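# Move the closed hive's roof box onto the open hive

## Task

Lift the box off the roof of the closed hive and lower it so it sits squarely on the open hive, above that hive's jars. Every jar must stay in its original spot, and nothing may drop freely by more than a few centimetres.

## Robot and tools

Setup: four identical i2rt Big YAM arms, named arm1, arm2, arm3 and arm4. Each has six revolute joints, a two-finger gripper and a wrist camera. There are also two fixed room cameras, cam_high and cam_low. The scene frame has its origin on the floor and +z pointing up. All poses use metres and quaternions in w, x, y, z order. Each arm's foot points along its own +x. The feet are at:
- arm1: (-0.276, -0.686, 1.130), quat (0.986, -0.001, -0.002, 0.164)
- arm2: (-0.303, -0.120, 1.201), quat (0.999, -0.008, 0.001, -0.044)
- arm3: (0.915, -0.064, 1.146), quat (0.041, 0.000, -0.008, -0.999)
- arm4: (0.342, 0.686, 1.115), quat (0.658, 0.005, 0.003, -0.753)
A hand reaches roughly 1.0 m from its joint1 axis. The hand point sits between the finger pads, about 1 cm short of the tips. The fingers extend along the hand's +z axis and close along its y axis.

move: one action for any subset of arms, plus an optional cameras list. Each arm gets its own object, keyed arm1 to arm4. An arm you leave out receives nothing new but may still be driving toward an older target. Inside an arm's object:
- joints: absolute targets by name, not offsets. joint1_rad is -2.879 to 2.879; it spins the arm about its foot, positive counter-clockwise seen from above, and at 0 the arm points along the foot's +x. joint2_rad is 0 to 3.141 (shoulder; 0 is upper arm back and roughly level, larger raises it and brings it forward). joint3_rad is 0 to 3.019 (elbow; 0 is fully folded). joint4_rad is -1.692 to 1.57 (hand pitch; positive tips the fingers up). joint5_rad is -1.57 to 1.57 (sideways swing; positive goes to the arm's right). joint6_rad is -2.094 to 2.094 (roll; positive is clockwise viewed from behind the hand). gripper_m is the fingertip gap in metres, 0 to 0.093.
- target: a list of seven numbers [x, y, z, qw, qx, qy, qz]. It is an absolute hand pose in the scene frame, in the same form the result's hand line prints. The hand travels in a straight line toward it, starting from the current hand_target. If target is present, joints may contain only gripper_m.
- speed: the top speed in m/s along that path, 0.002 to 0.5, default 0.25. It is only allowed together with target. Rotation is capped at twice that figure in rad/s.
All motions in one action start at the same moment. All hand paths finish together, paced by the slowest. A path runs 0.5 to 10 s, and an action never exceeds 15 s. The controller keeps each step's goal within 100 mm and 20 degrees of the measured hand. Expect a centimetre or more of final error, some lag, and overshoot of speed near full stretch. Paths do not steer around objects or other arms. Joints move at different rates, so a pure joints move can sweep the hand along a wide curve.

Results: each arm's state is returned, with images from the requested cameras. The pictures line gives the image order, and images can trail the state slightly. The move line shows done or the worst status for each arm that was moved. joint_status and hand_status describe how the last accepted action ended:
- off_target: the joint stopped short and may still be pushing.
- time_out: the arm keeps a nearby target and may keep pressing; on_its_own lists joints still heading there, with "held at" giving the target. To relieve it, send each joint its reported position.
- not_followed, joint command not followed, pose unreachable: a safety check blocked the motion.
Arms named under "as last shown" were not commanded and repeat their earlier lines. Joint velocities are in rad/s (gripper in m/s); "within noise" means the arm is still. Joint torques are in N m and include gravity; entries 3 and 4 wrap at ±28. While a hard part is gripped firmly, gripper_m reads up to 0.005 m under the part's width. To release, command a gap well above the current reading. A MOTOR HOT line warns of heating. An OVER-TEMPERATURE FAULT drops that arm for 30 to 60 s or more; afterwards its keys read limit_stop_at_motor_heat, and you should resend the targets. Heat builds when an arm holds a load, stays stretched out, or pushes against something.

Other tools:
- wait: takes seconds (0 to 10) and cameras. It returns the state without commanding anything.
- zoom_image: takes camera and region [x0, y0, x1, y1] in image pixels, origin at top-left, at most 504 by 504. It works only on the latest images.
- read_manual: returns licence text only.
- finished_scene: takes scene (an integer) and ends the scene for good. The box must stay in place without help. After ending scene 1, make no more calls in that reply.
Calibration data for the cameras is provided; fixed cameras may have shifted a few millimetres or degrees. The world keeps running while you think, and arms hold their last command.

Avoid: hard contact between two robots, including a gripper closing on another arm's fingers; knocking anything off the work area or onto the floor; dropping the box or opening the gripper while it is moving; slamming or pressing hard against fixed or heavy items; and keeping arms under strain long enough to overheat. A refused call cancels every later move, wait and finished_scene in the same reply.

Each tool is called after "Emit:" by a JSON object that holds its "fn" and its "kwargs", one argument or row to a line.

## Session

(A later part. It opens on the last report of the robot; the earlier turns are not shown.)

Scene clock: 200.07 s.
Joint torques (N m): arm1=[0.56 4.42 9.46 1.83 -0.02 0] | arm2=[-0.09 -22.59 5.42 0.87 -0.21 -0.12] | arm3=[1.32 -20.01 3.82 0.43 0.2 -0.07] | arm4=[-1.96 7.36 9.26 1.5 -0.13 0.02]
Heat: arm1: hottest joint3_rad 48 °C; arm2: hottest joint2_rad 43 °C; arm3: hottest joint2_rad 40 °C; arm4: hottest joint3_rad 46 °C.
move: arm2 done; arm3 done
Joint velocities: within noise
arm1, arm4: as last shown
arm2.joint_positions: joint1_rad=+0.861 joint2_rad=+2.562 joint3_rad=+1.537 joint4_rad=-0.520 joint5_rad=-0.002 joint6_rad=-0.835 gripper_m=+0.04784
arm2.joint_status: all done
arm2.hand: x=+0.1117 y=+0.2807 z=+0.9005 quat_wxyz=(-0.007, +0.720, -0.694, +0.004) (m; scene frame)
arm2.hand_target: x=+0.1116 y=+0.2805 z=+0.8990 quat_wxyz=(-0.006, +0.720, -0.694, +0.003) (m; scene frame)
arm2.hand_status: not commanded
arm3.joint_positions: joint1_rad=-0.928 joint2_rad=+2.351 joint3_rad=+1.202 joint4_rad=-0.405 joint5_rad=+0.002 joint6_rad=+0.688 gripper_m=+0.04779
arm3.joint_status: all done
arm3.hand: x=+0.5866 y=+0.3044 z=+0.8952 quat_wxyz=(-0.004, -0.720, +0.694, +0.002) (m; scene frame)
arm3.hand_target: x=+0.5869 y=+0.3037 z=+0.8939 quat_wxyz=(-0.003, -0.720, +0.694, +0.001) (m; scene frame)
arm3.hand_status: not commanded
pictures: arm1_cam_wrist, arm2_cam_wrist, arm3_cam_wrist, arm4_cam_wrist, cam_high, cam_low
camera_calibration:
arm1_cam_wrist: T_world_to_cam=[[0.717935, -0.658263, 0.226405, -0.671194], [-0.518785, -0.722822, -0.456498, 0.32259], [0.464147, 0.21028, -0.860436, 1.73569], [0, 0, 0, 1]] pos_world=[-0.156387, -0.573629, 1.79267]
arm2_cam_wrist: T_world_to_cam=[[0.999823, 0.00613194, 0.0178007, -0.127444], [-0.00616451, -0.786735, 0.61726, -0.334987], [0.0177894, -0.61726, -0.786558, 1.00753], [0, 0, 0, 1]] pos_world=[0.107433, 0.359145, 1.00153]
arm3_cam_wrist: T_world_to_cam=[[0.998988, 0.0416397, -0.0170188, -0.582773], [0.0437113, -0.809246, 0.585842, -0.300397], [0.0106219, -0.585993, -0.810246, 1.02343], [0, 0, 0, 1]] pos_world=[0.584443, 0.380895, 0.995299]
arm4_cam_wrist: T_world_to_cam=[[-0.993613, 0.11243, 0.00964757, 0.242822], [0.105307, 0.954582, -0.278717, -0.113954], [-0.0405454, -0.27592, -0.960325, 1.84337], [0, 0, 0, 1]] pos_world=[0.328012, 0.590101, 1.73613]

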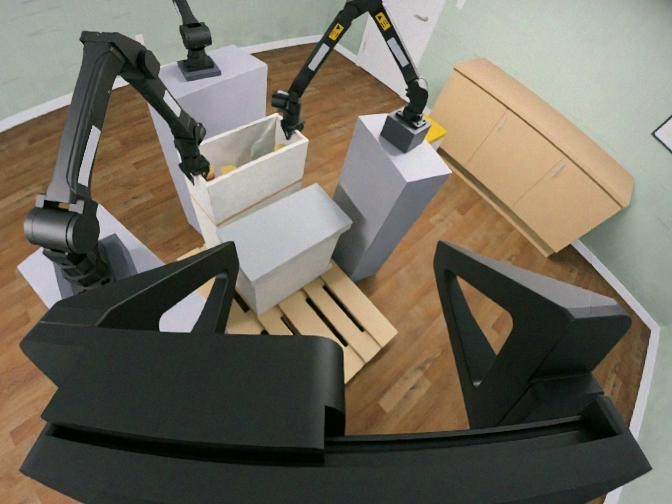

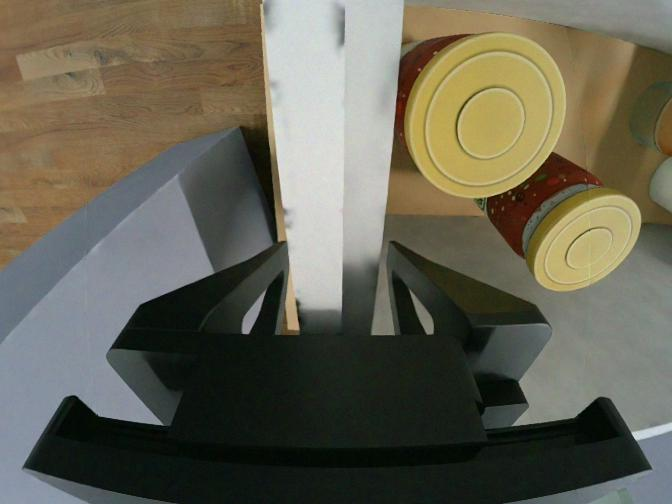

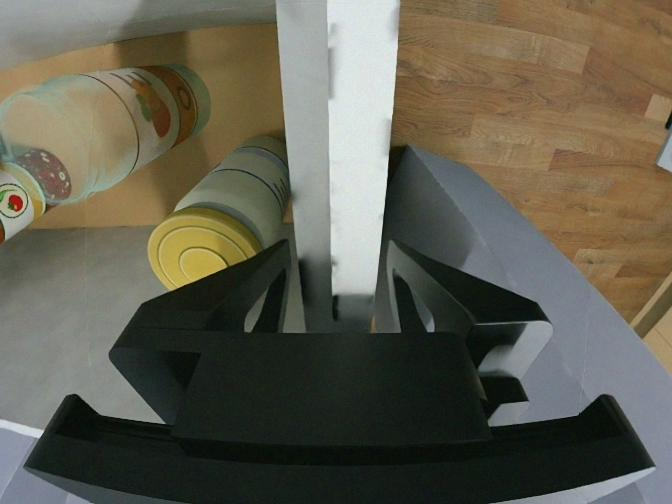

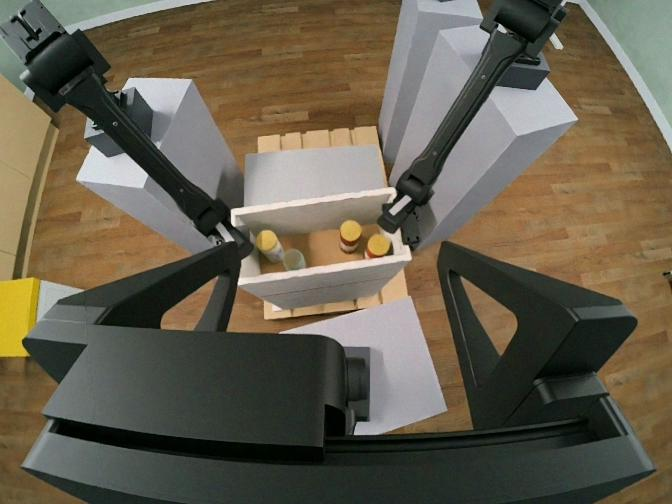

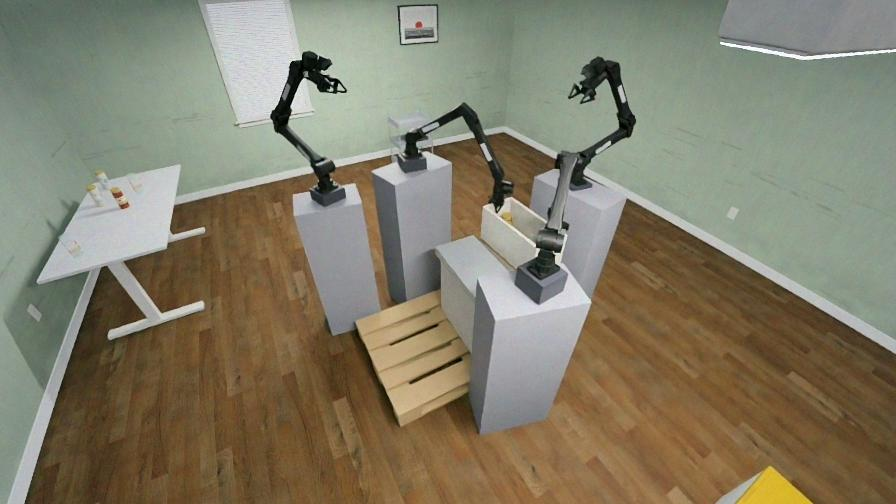

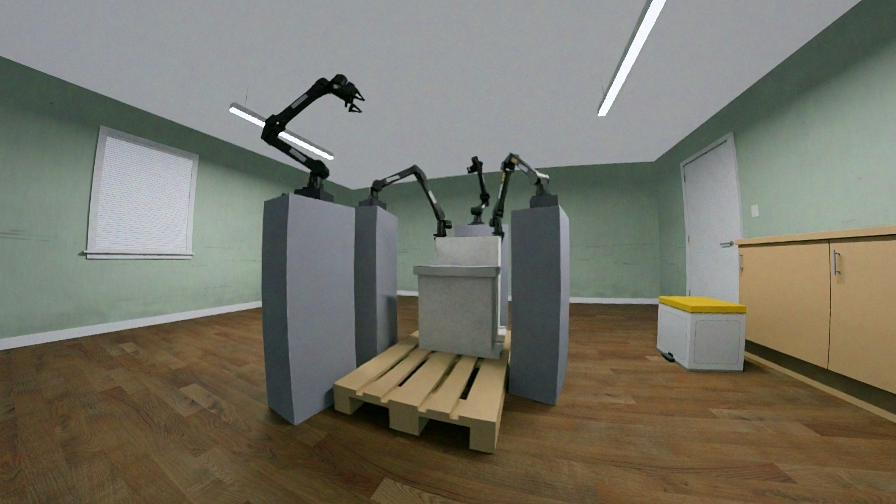

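Emit:
{"fn": "move", "kwargs": {
  "arm2": {"target":[0.1117,0.2807,0.960,-0.006,0.720,-0.694,0.003],"speed":0.05},
  "arm3": {"target":[0.5866,0.3044,0.956,0.003,0.720,-0.694,-0.001],"speed":0.05},
  "cameras": ["arm2_cam_wrist","arm3_cam_wrist","arm4_cam_wrist"]
}}

Emit:
{"fn": "move", "kwargs": {
  "arm2": {"target":[0.1117,0.278,1.08,-0.006,0.720,-0.694,0.003],"speed":0.1},
  "arm3": {"target":[0.5866,0.301,1.08,0.003,0.720,-0.694,-0.001],"speed":0.1}
}}

Emit:
{"fn": "zoom_image", "kwargs": {
  "camera": "arm4_cam_wrist",
  "region": [190, 150, 450, 350]
}}

Emit:
{"fn": "zoom_image", "kwargs": {
  "camera": "arm1_cam_wrist",
  "region": [170, 140, 320, 250]
}}

Scene clock: 204.87 s.
Joint torques (N m): arm1=[0.44 4.37 9.44 1.78 -0.02 0] | arm2=[-0.44 -22.89 5.23 0.35 -0.24 -0.13] | arm3=[1.38 -22.65 4.23 0.06 0.19 -0.06] | arm4=[-2.37 7.36 9.31 1.46 -0.1 0.06]
Heat: arm1: hottest joint3_rad 48 °C; arm2: hottest joint2_rad 43 °C; arm3: hottest joint2_rad 40 °C; arm4: hottest joint3_rad 46 °C.
move: arm2 done; arm3 off_target
Joint velocities: within noise
arm1, arm4: as last shown
arm2.joint_positions: joint1_rad=+0.861 joint2_rad=+2.437 joint3_rad=+1.482 joint4_rad=-0.578 joint5_rad=-0.002 joint6_rad=-0.835 gripper_m=+0.04793
arm2.joint_status: not commanded
arm2.hand: x=+0.1142 y=+0.2838 z=+0.9576 quat_wxyz=(-0.012, +0.720, -0.694, +0.004) (m; scene frame)
arm2.hand_target: x=+0.1117 y=+0.2806 z=+0.9600 quat_wxyz=(-0.006, +0.720, -0.694, +0.003) (m; scene frame)
arm2.hand_status: done (0.005 m and 0.7 deg from the pose sent, 0.060 m and 0.1 deg at the start)
arm3.joint_positions: joint1_rad=-0.928 joint2_rad=+2.240 joint3_rad=+1.160 joint4_rad=-0.502 joint5_rad=+0.002 joint6_rad=+0.688 gripper_m=+0.04788
arm3.joint_status: not commanded
arm3.hand: x=+0.5930 y=+0.2978 z=+0.9402 quat_wxyz=(-0.005, -0.720, +0.694, -0.012) (m; scene frame)
arm3.hand_target: x=+0.5868 y=+0.3043 z=+0.9556 quat_wxyz=(-0.003, -0.720, +0.694, +0.001) (m; scene frame)
arm3.hand_status: off_target (0.018 m and 1.5 deg from the pose sent, 0.061 m and 0.2 deg at the start)
pictures: arm2_cam_wrist, arm3_cam_wrist, arm4_cam_wrist
camera_calibration:
arm2_cam_wrist: T_world_to_cam=[[0.999656, 0.00602313, 0.0255263, -0.1382], [-0.0108405, -0.791354, 0.611262, -0.360193], [0.023882, -0.611329, -0.791016, 1.05629], [0, 0, 0, 1]] pos_world=[0.109021, 0.361534, 1.05925]
arm3_cam_wrist: T_world_to_cam=[[0.999128, 0.0417378, 0.000842386, -0.605], [0.0327713, -0.796667, 0.60353, -0.346246], [0.0258611, -0.602976, -0.79734, 1.03985], [0, 0, 0, 1]] pos_world=[0.588928, 0.376412, 1.03859]
arm4_cam_wrist: T_world_to_cam=[[-0.993613, 0.11243, 0.00964757, 0.242822], [0.105307, 0.954582, -0.278717, -0.113954], [-0.0405454, -0.27592, -0.960325, 1.84337], [0, 0, 0, 1]] pos_world=[0.328012, 0.590101, 1.73613]

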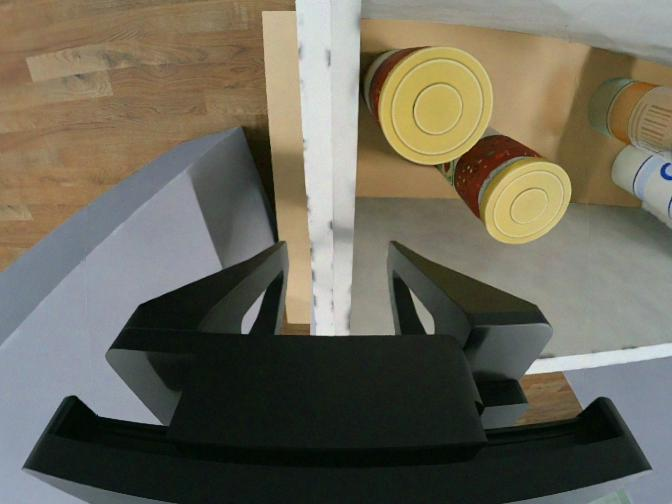

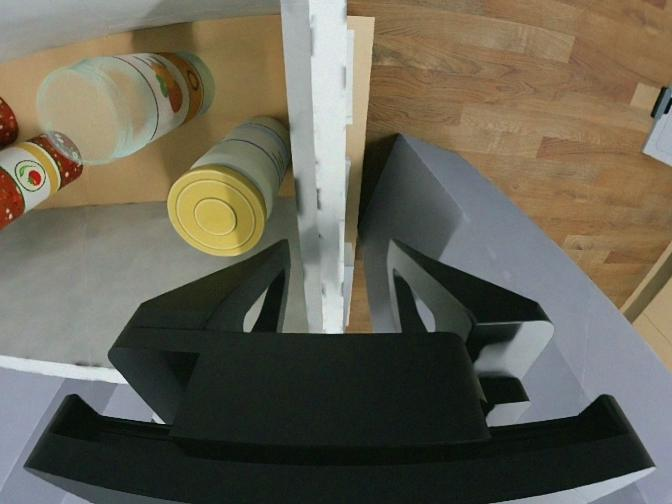

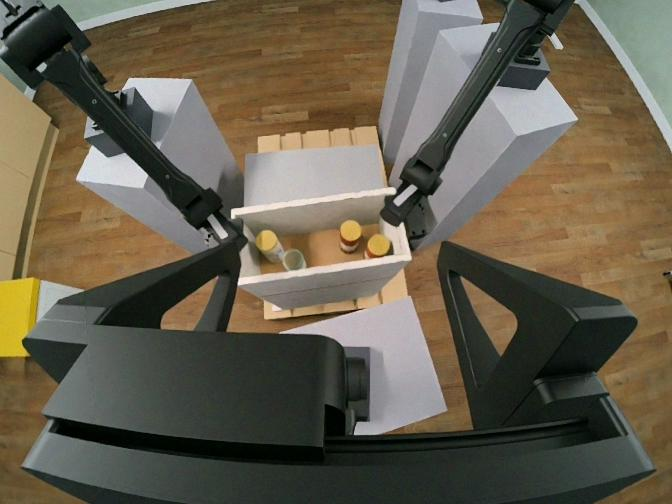

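Scene clock: 206.87 s.
Joint torques (N m): arm1=[0.44 4.37 9.46 1.78 -0.02 0] | arm2=[-0.97 -21.77 6.69 0.28 -0.23 -0.18] | arm3=[1.9 -20.89 6.9 0.1 0.19 0.01] | arm4=[-2.61 7.24 9.33 1.51 -0.11 0.04]
Heat: arm1: hottest joint3_rad 48 °C; arm2: hottest joint2_rad 43 °C; arm3: hottest joint2_rad 40 °C; arm4: hottest joint3_rad 46 °C.
move: arm2 done; arm3 off_target
Joint velocities: within noise
arm1.joint_positions: joint1_rad=+0.165 joint2_rad=+0.548 joint3_rad=+1.345 joint4_rad=-1.232 joint5_rad=-0.217 joint6_rad=-0.340 gripper_m=+0.09396
arm1.joint_status: not commanded
arm1.hand: x=-0.1000 y=-0.5475 z=+1.6867 quat_wxyz=(-0.528, +0.393, -0.741, -0.131) (m; scene frame)
arm1.hand_target: x=-0.1029 y=-0.5491 z=+1.6986 quat_wxyz=(-0.539, +0.391, -0.734, -0.131) (m; scene frame)
arm1.hand_status: not commanded
arm2.joint_positions: joint1_rad=+0.861 joint2_rad=+2.189 joint3_rad=+1.421 joint4_rad=-0.762 joint5_rad=-0.002 joint6_rad=-0.835 gripper_m=+0.04793
arm2.joint_status: not commanded
arm2.hand: x=+0.1128 y=+0.2841 z=+1.0802 quat_wxyz=(-0.014, +0.720, -0.694, +0.004) (m; scene frame)
arm2.hand_target: x=+0.1118 y=+0.2781 z=+1.0801 quat_wxyz=(-0.006, +0.720, -0.694, +0.003) (m; scene frame)
arm2.hand_status: done (0.006 m and 0.9 deg from the pose sent, 0.123 m and 0.7 deg at the start)
arm3.joint_positions: joint1_rad=-0.928 joint2_rad=+1.962 joint3_rad=+1.134 joint4_rad=-0.756 joint5_rad=+0.002 joint6_rad=+0.688 gripper_m=+0.04788
arm3.joint_status: not commanded
arm3.hand: x=+0.5949 y=+0.2976 z=+1.0652 quat_wxyz=(-0.005, -0.720, +0.694, -0.013) (m; scene frame)
arm3.hand_target: x=+0.5867 y=+0.3010 z=+1.0799 quat_wxyz=(-0.003, -0.720, +0.694, +0.001) (m; scene frame)
arm3.hand_status: off_target (0.017 m and 1.6 deg from the pose sent, 0.140 m and 1.5 deg at the start)
arm4.joint_positions: joint1_rad=+0.009 joint2_rad=+0.414 joint3_rad=+1.357 joint4_rad=-1.610 joint5_rad=+0.003 joint6_rad=-0.007 gripper_m=+0.09396
arm4.joint_status: not commanded
arm4.hand: x=+0.3244 y=+0.5607 z=+1.6147 quat_wxyz=(-0.285, -0.675, -0.598, +0.325) (m; scene frame)
arm4.hand_target: x=+0.3240 y=+0.5632 z=+1.6209 quat_wxyz=(-0.287, -0.678, -0.592, +0.326) (m; scene frame)
arm4.hand_status: not commanded
pictures: arm1_cam_wrist, arm2_cam_wrist, arm3_cam_wrist, arm4_cam_wrist, cam_high, cam_low
camera_calibration:
arm1_cam_wrist: T_world_to_cam=[[0.717935, -0.658263, 0.226405, -0.671194], [-0.518785, -0.722822, -0.456498, 0.32259], [0.464147, 0.21028, -0.860436, 1.73569], [0, 0, 0, 1]] pos_world=[-0.156387, -0.573629, 1.79267]
arm2_cam_wrist: T_world_to_cam=[[0.999589, 0.00610019, 0.028011, -0.142689], [-0.0122371, -0.79281, 0.609346, -0.432339], [0.0259245, -0.609439, -0.792409, 1.15421], [0, 0, 0, 1]] pos_world=[0.107417, 0.361531, 1.18205]
arm3_cam_wrist: T_world_to_cam=[[0.999127, 0.0417483, 0.00179422, -0.608009], [0.0321731, -0.795951, 0.604506, -0.422817], [0.0266652, -0.60392, -0.796599, 1.13835], [0, 0, 0, 1]] pos_world=[0.590727, 0.376313, 1.16349]
arm4_cam_wrist: T_world_to_cam=[[-0.993613, 0.11243, 0.00964757, 0.242822], [0.105307, 0.954582, -0.278717, -0.113954], [-0.0405454, -0.27592, -0.960325, 1.84337], [0, 0, 0, 1]] pos_world=[0.328012, 0.590101, 1.73613]

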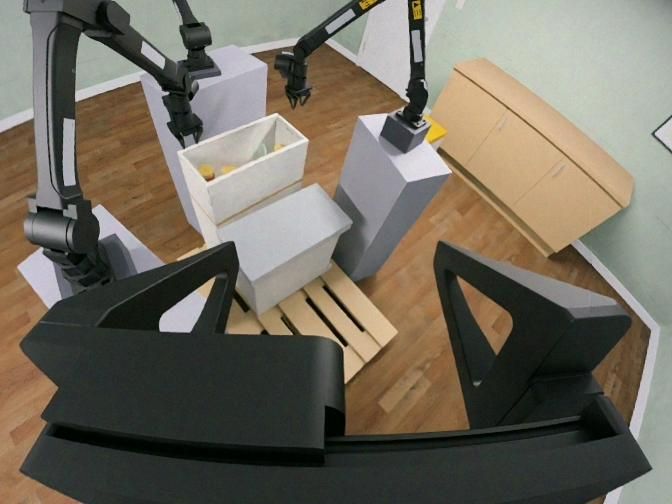

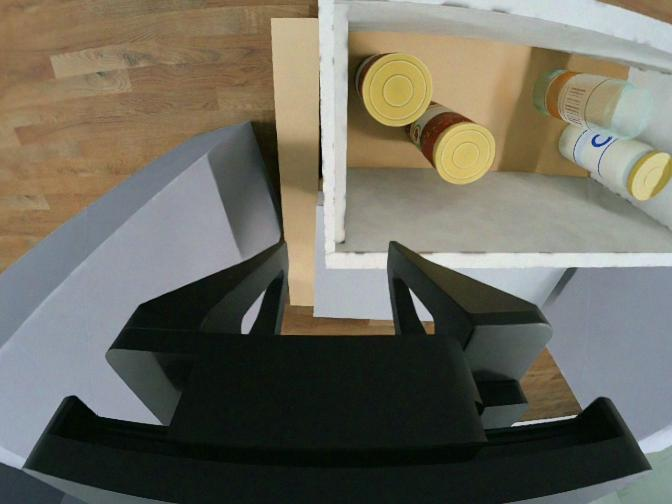

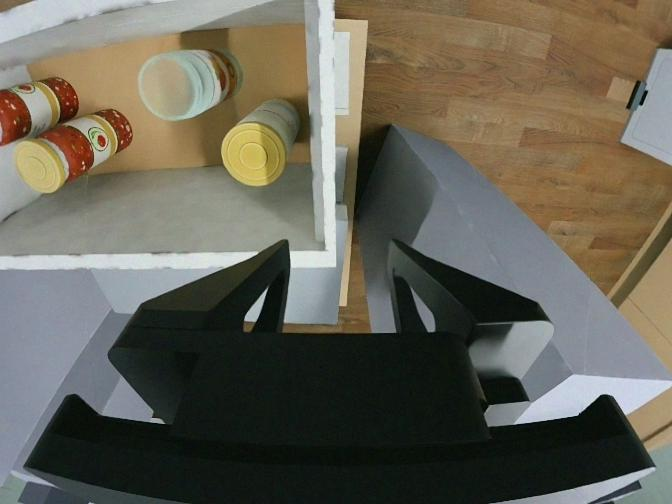

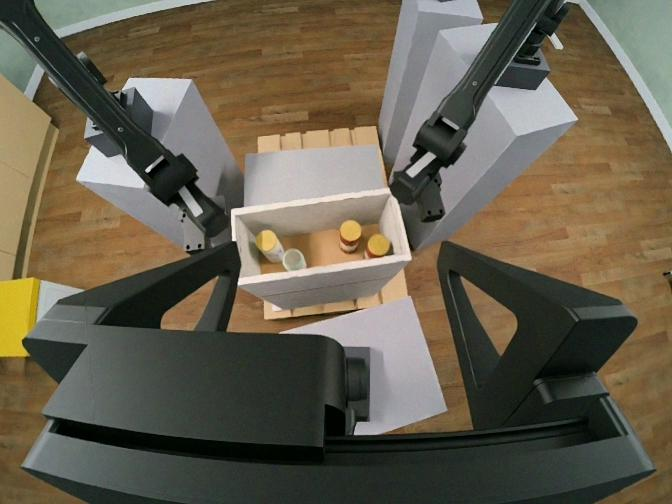

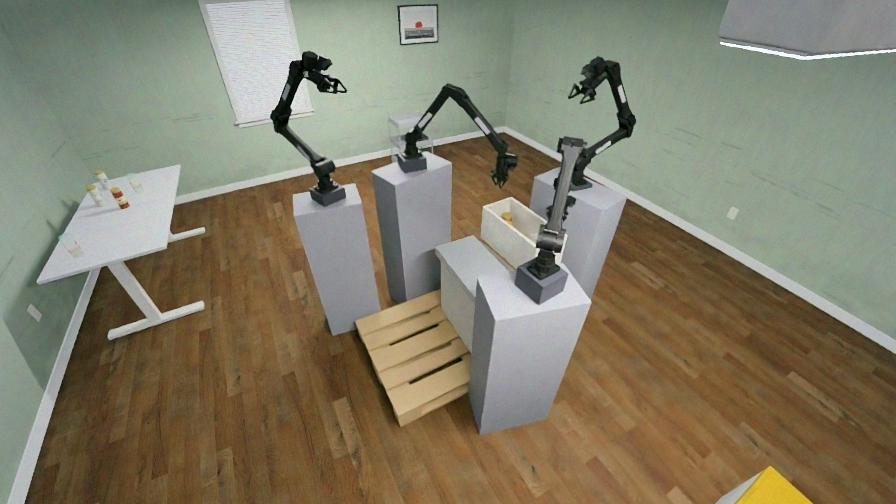

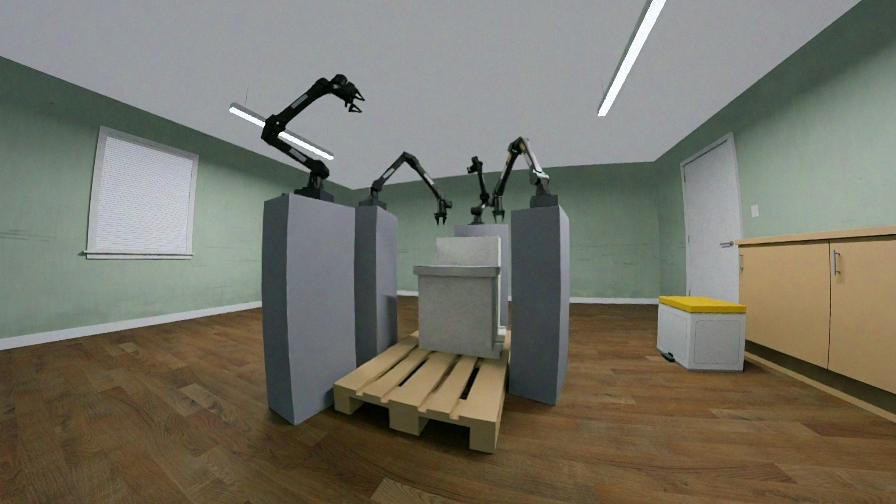

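Scaled by 1.938 from the camera's 672x504 image, which has a finer 960x720 frame.

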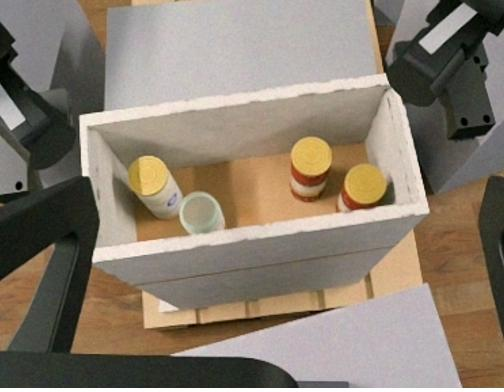

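Scaled by 3.360 from the camera's 672x504 image, which has a finer 960x720 frame.

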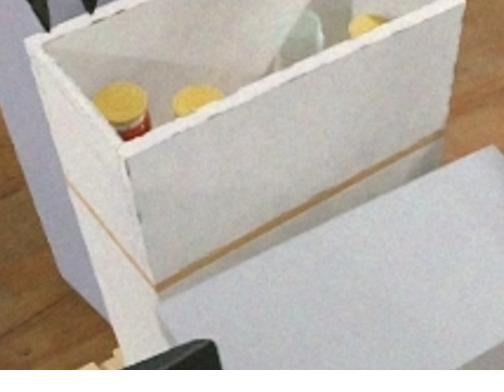

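Emit:
{"fn": "zoom_image", "kwargs": {
  "camera": "arm4_cam_wrist",
  "region": [350, 245, 420, 305]
}}

Emit:
{"fn": "zoom_image", "kwargs": {
  "camera": "arm4_cam_wrist",
  "region": [235, 260, 305, 320]
}}

Emit:
{"fn": "zoom_image", "kwargs": {
  "camera": "arm1_cam_wrist",
  "region": [180, 180, 250, 240]
}}

Emit:
{"fn": "zoom_image", "kwargs": {
  "camera": "arm1_cam_wrist",
  "region": [250, 165, 320, 225]
}}

Emit:
{"fn": "zoom_image", "kwargs": {
  "camera": "cam_high",
  "region": [430, 170, 610, 290]
}}

Scaled by 7.200 from the camera's 672x504 image, which has a finer 960x720 frame.

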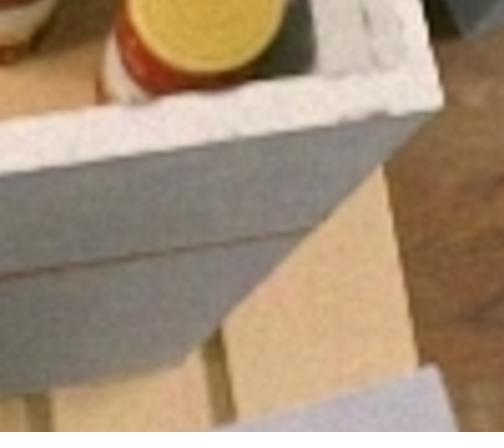

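Scaled by 7.200 from the camera's 672x504 image, which has a finer 960x720 frame.

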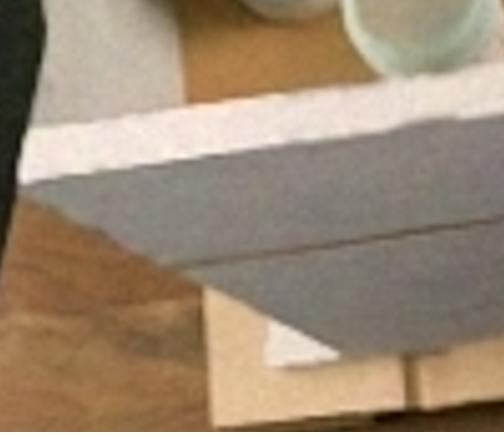

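Scaled by 7.200 from the camera's 672x504 image, which has a finer 960x720 frame.

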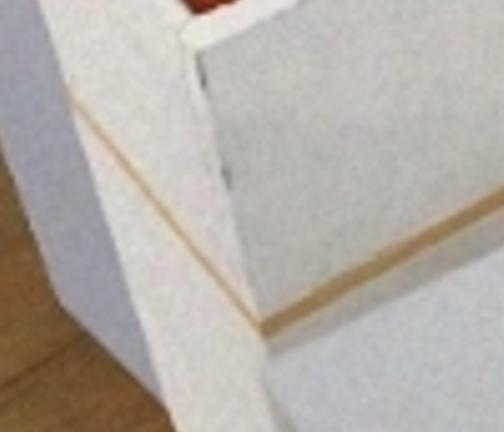

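Scaled by 7.200 from the camera's 672x504 image, which has a finer 960x720 frame.

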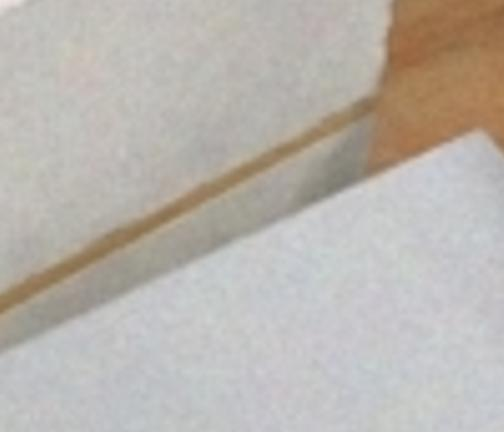

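Scaled by 2.800.

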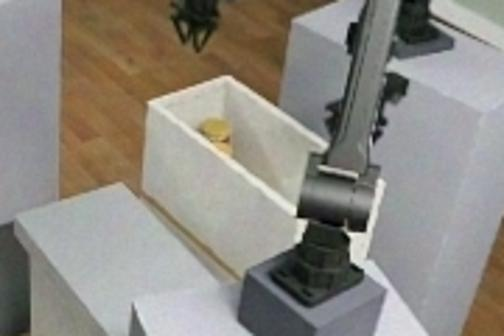

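Emit:
{"fn": "finished_scene", "kwargs": {
  "scene": 3
}}

The scene is finished: the task was done.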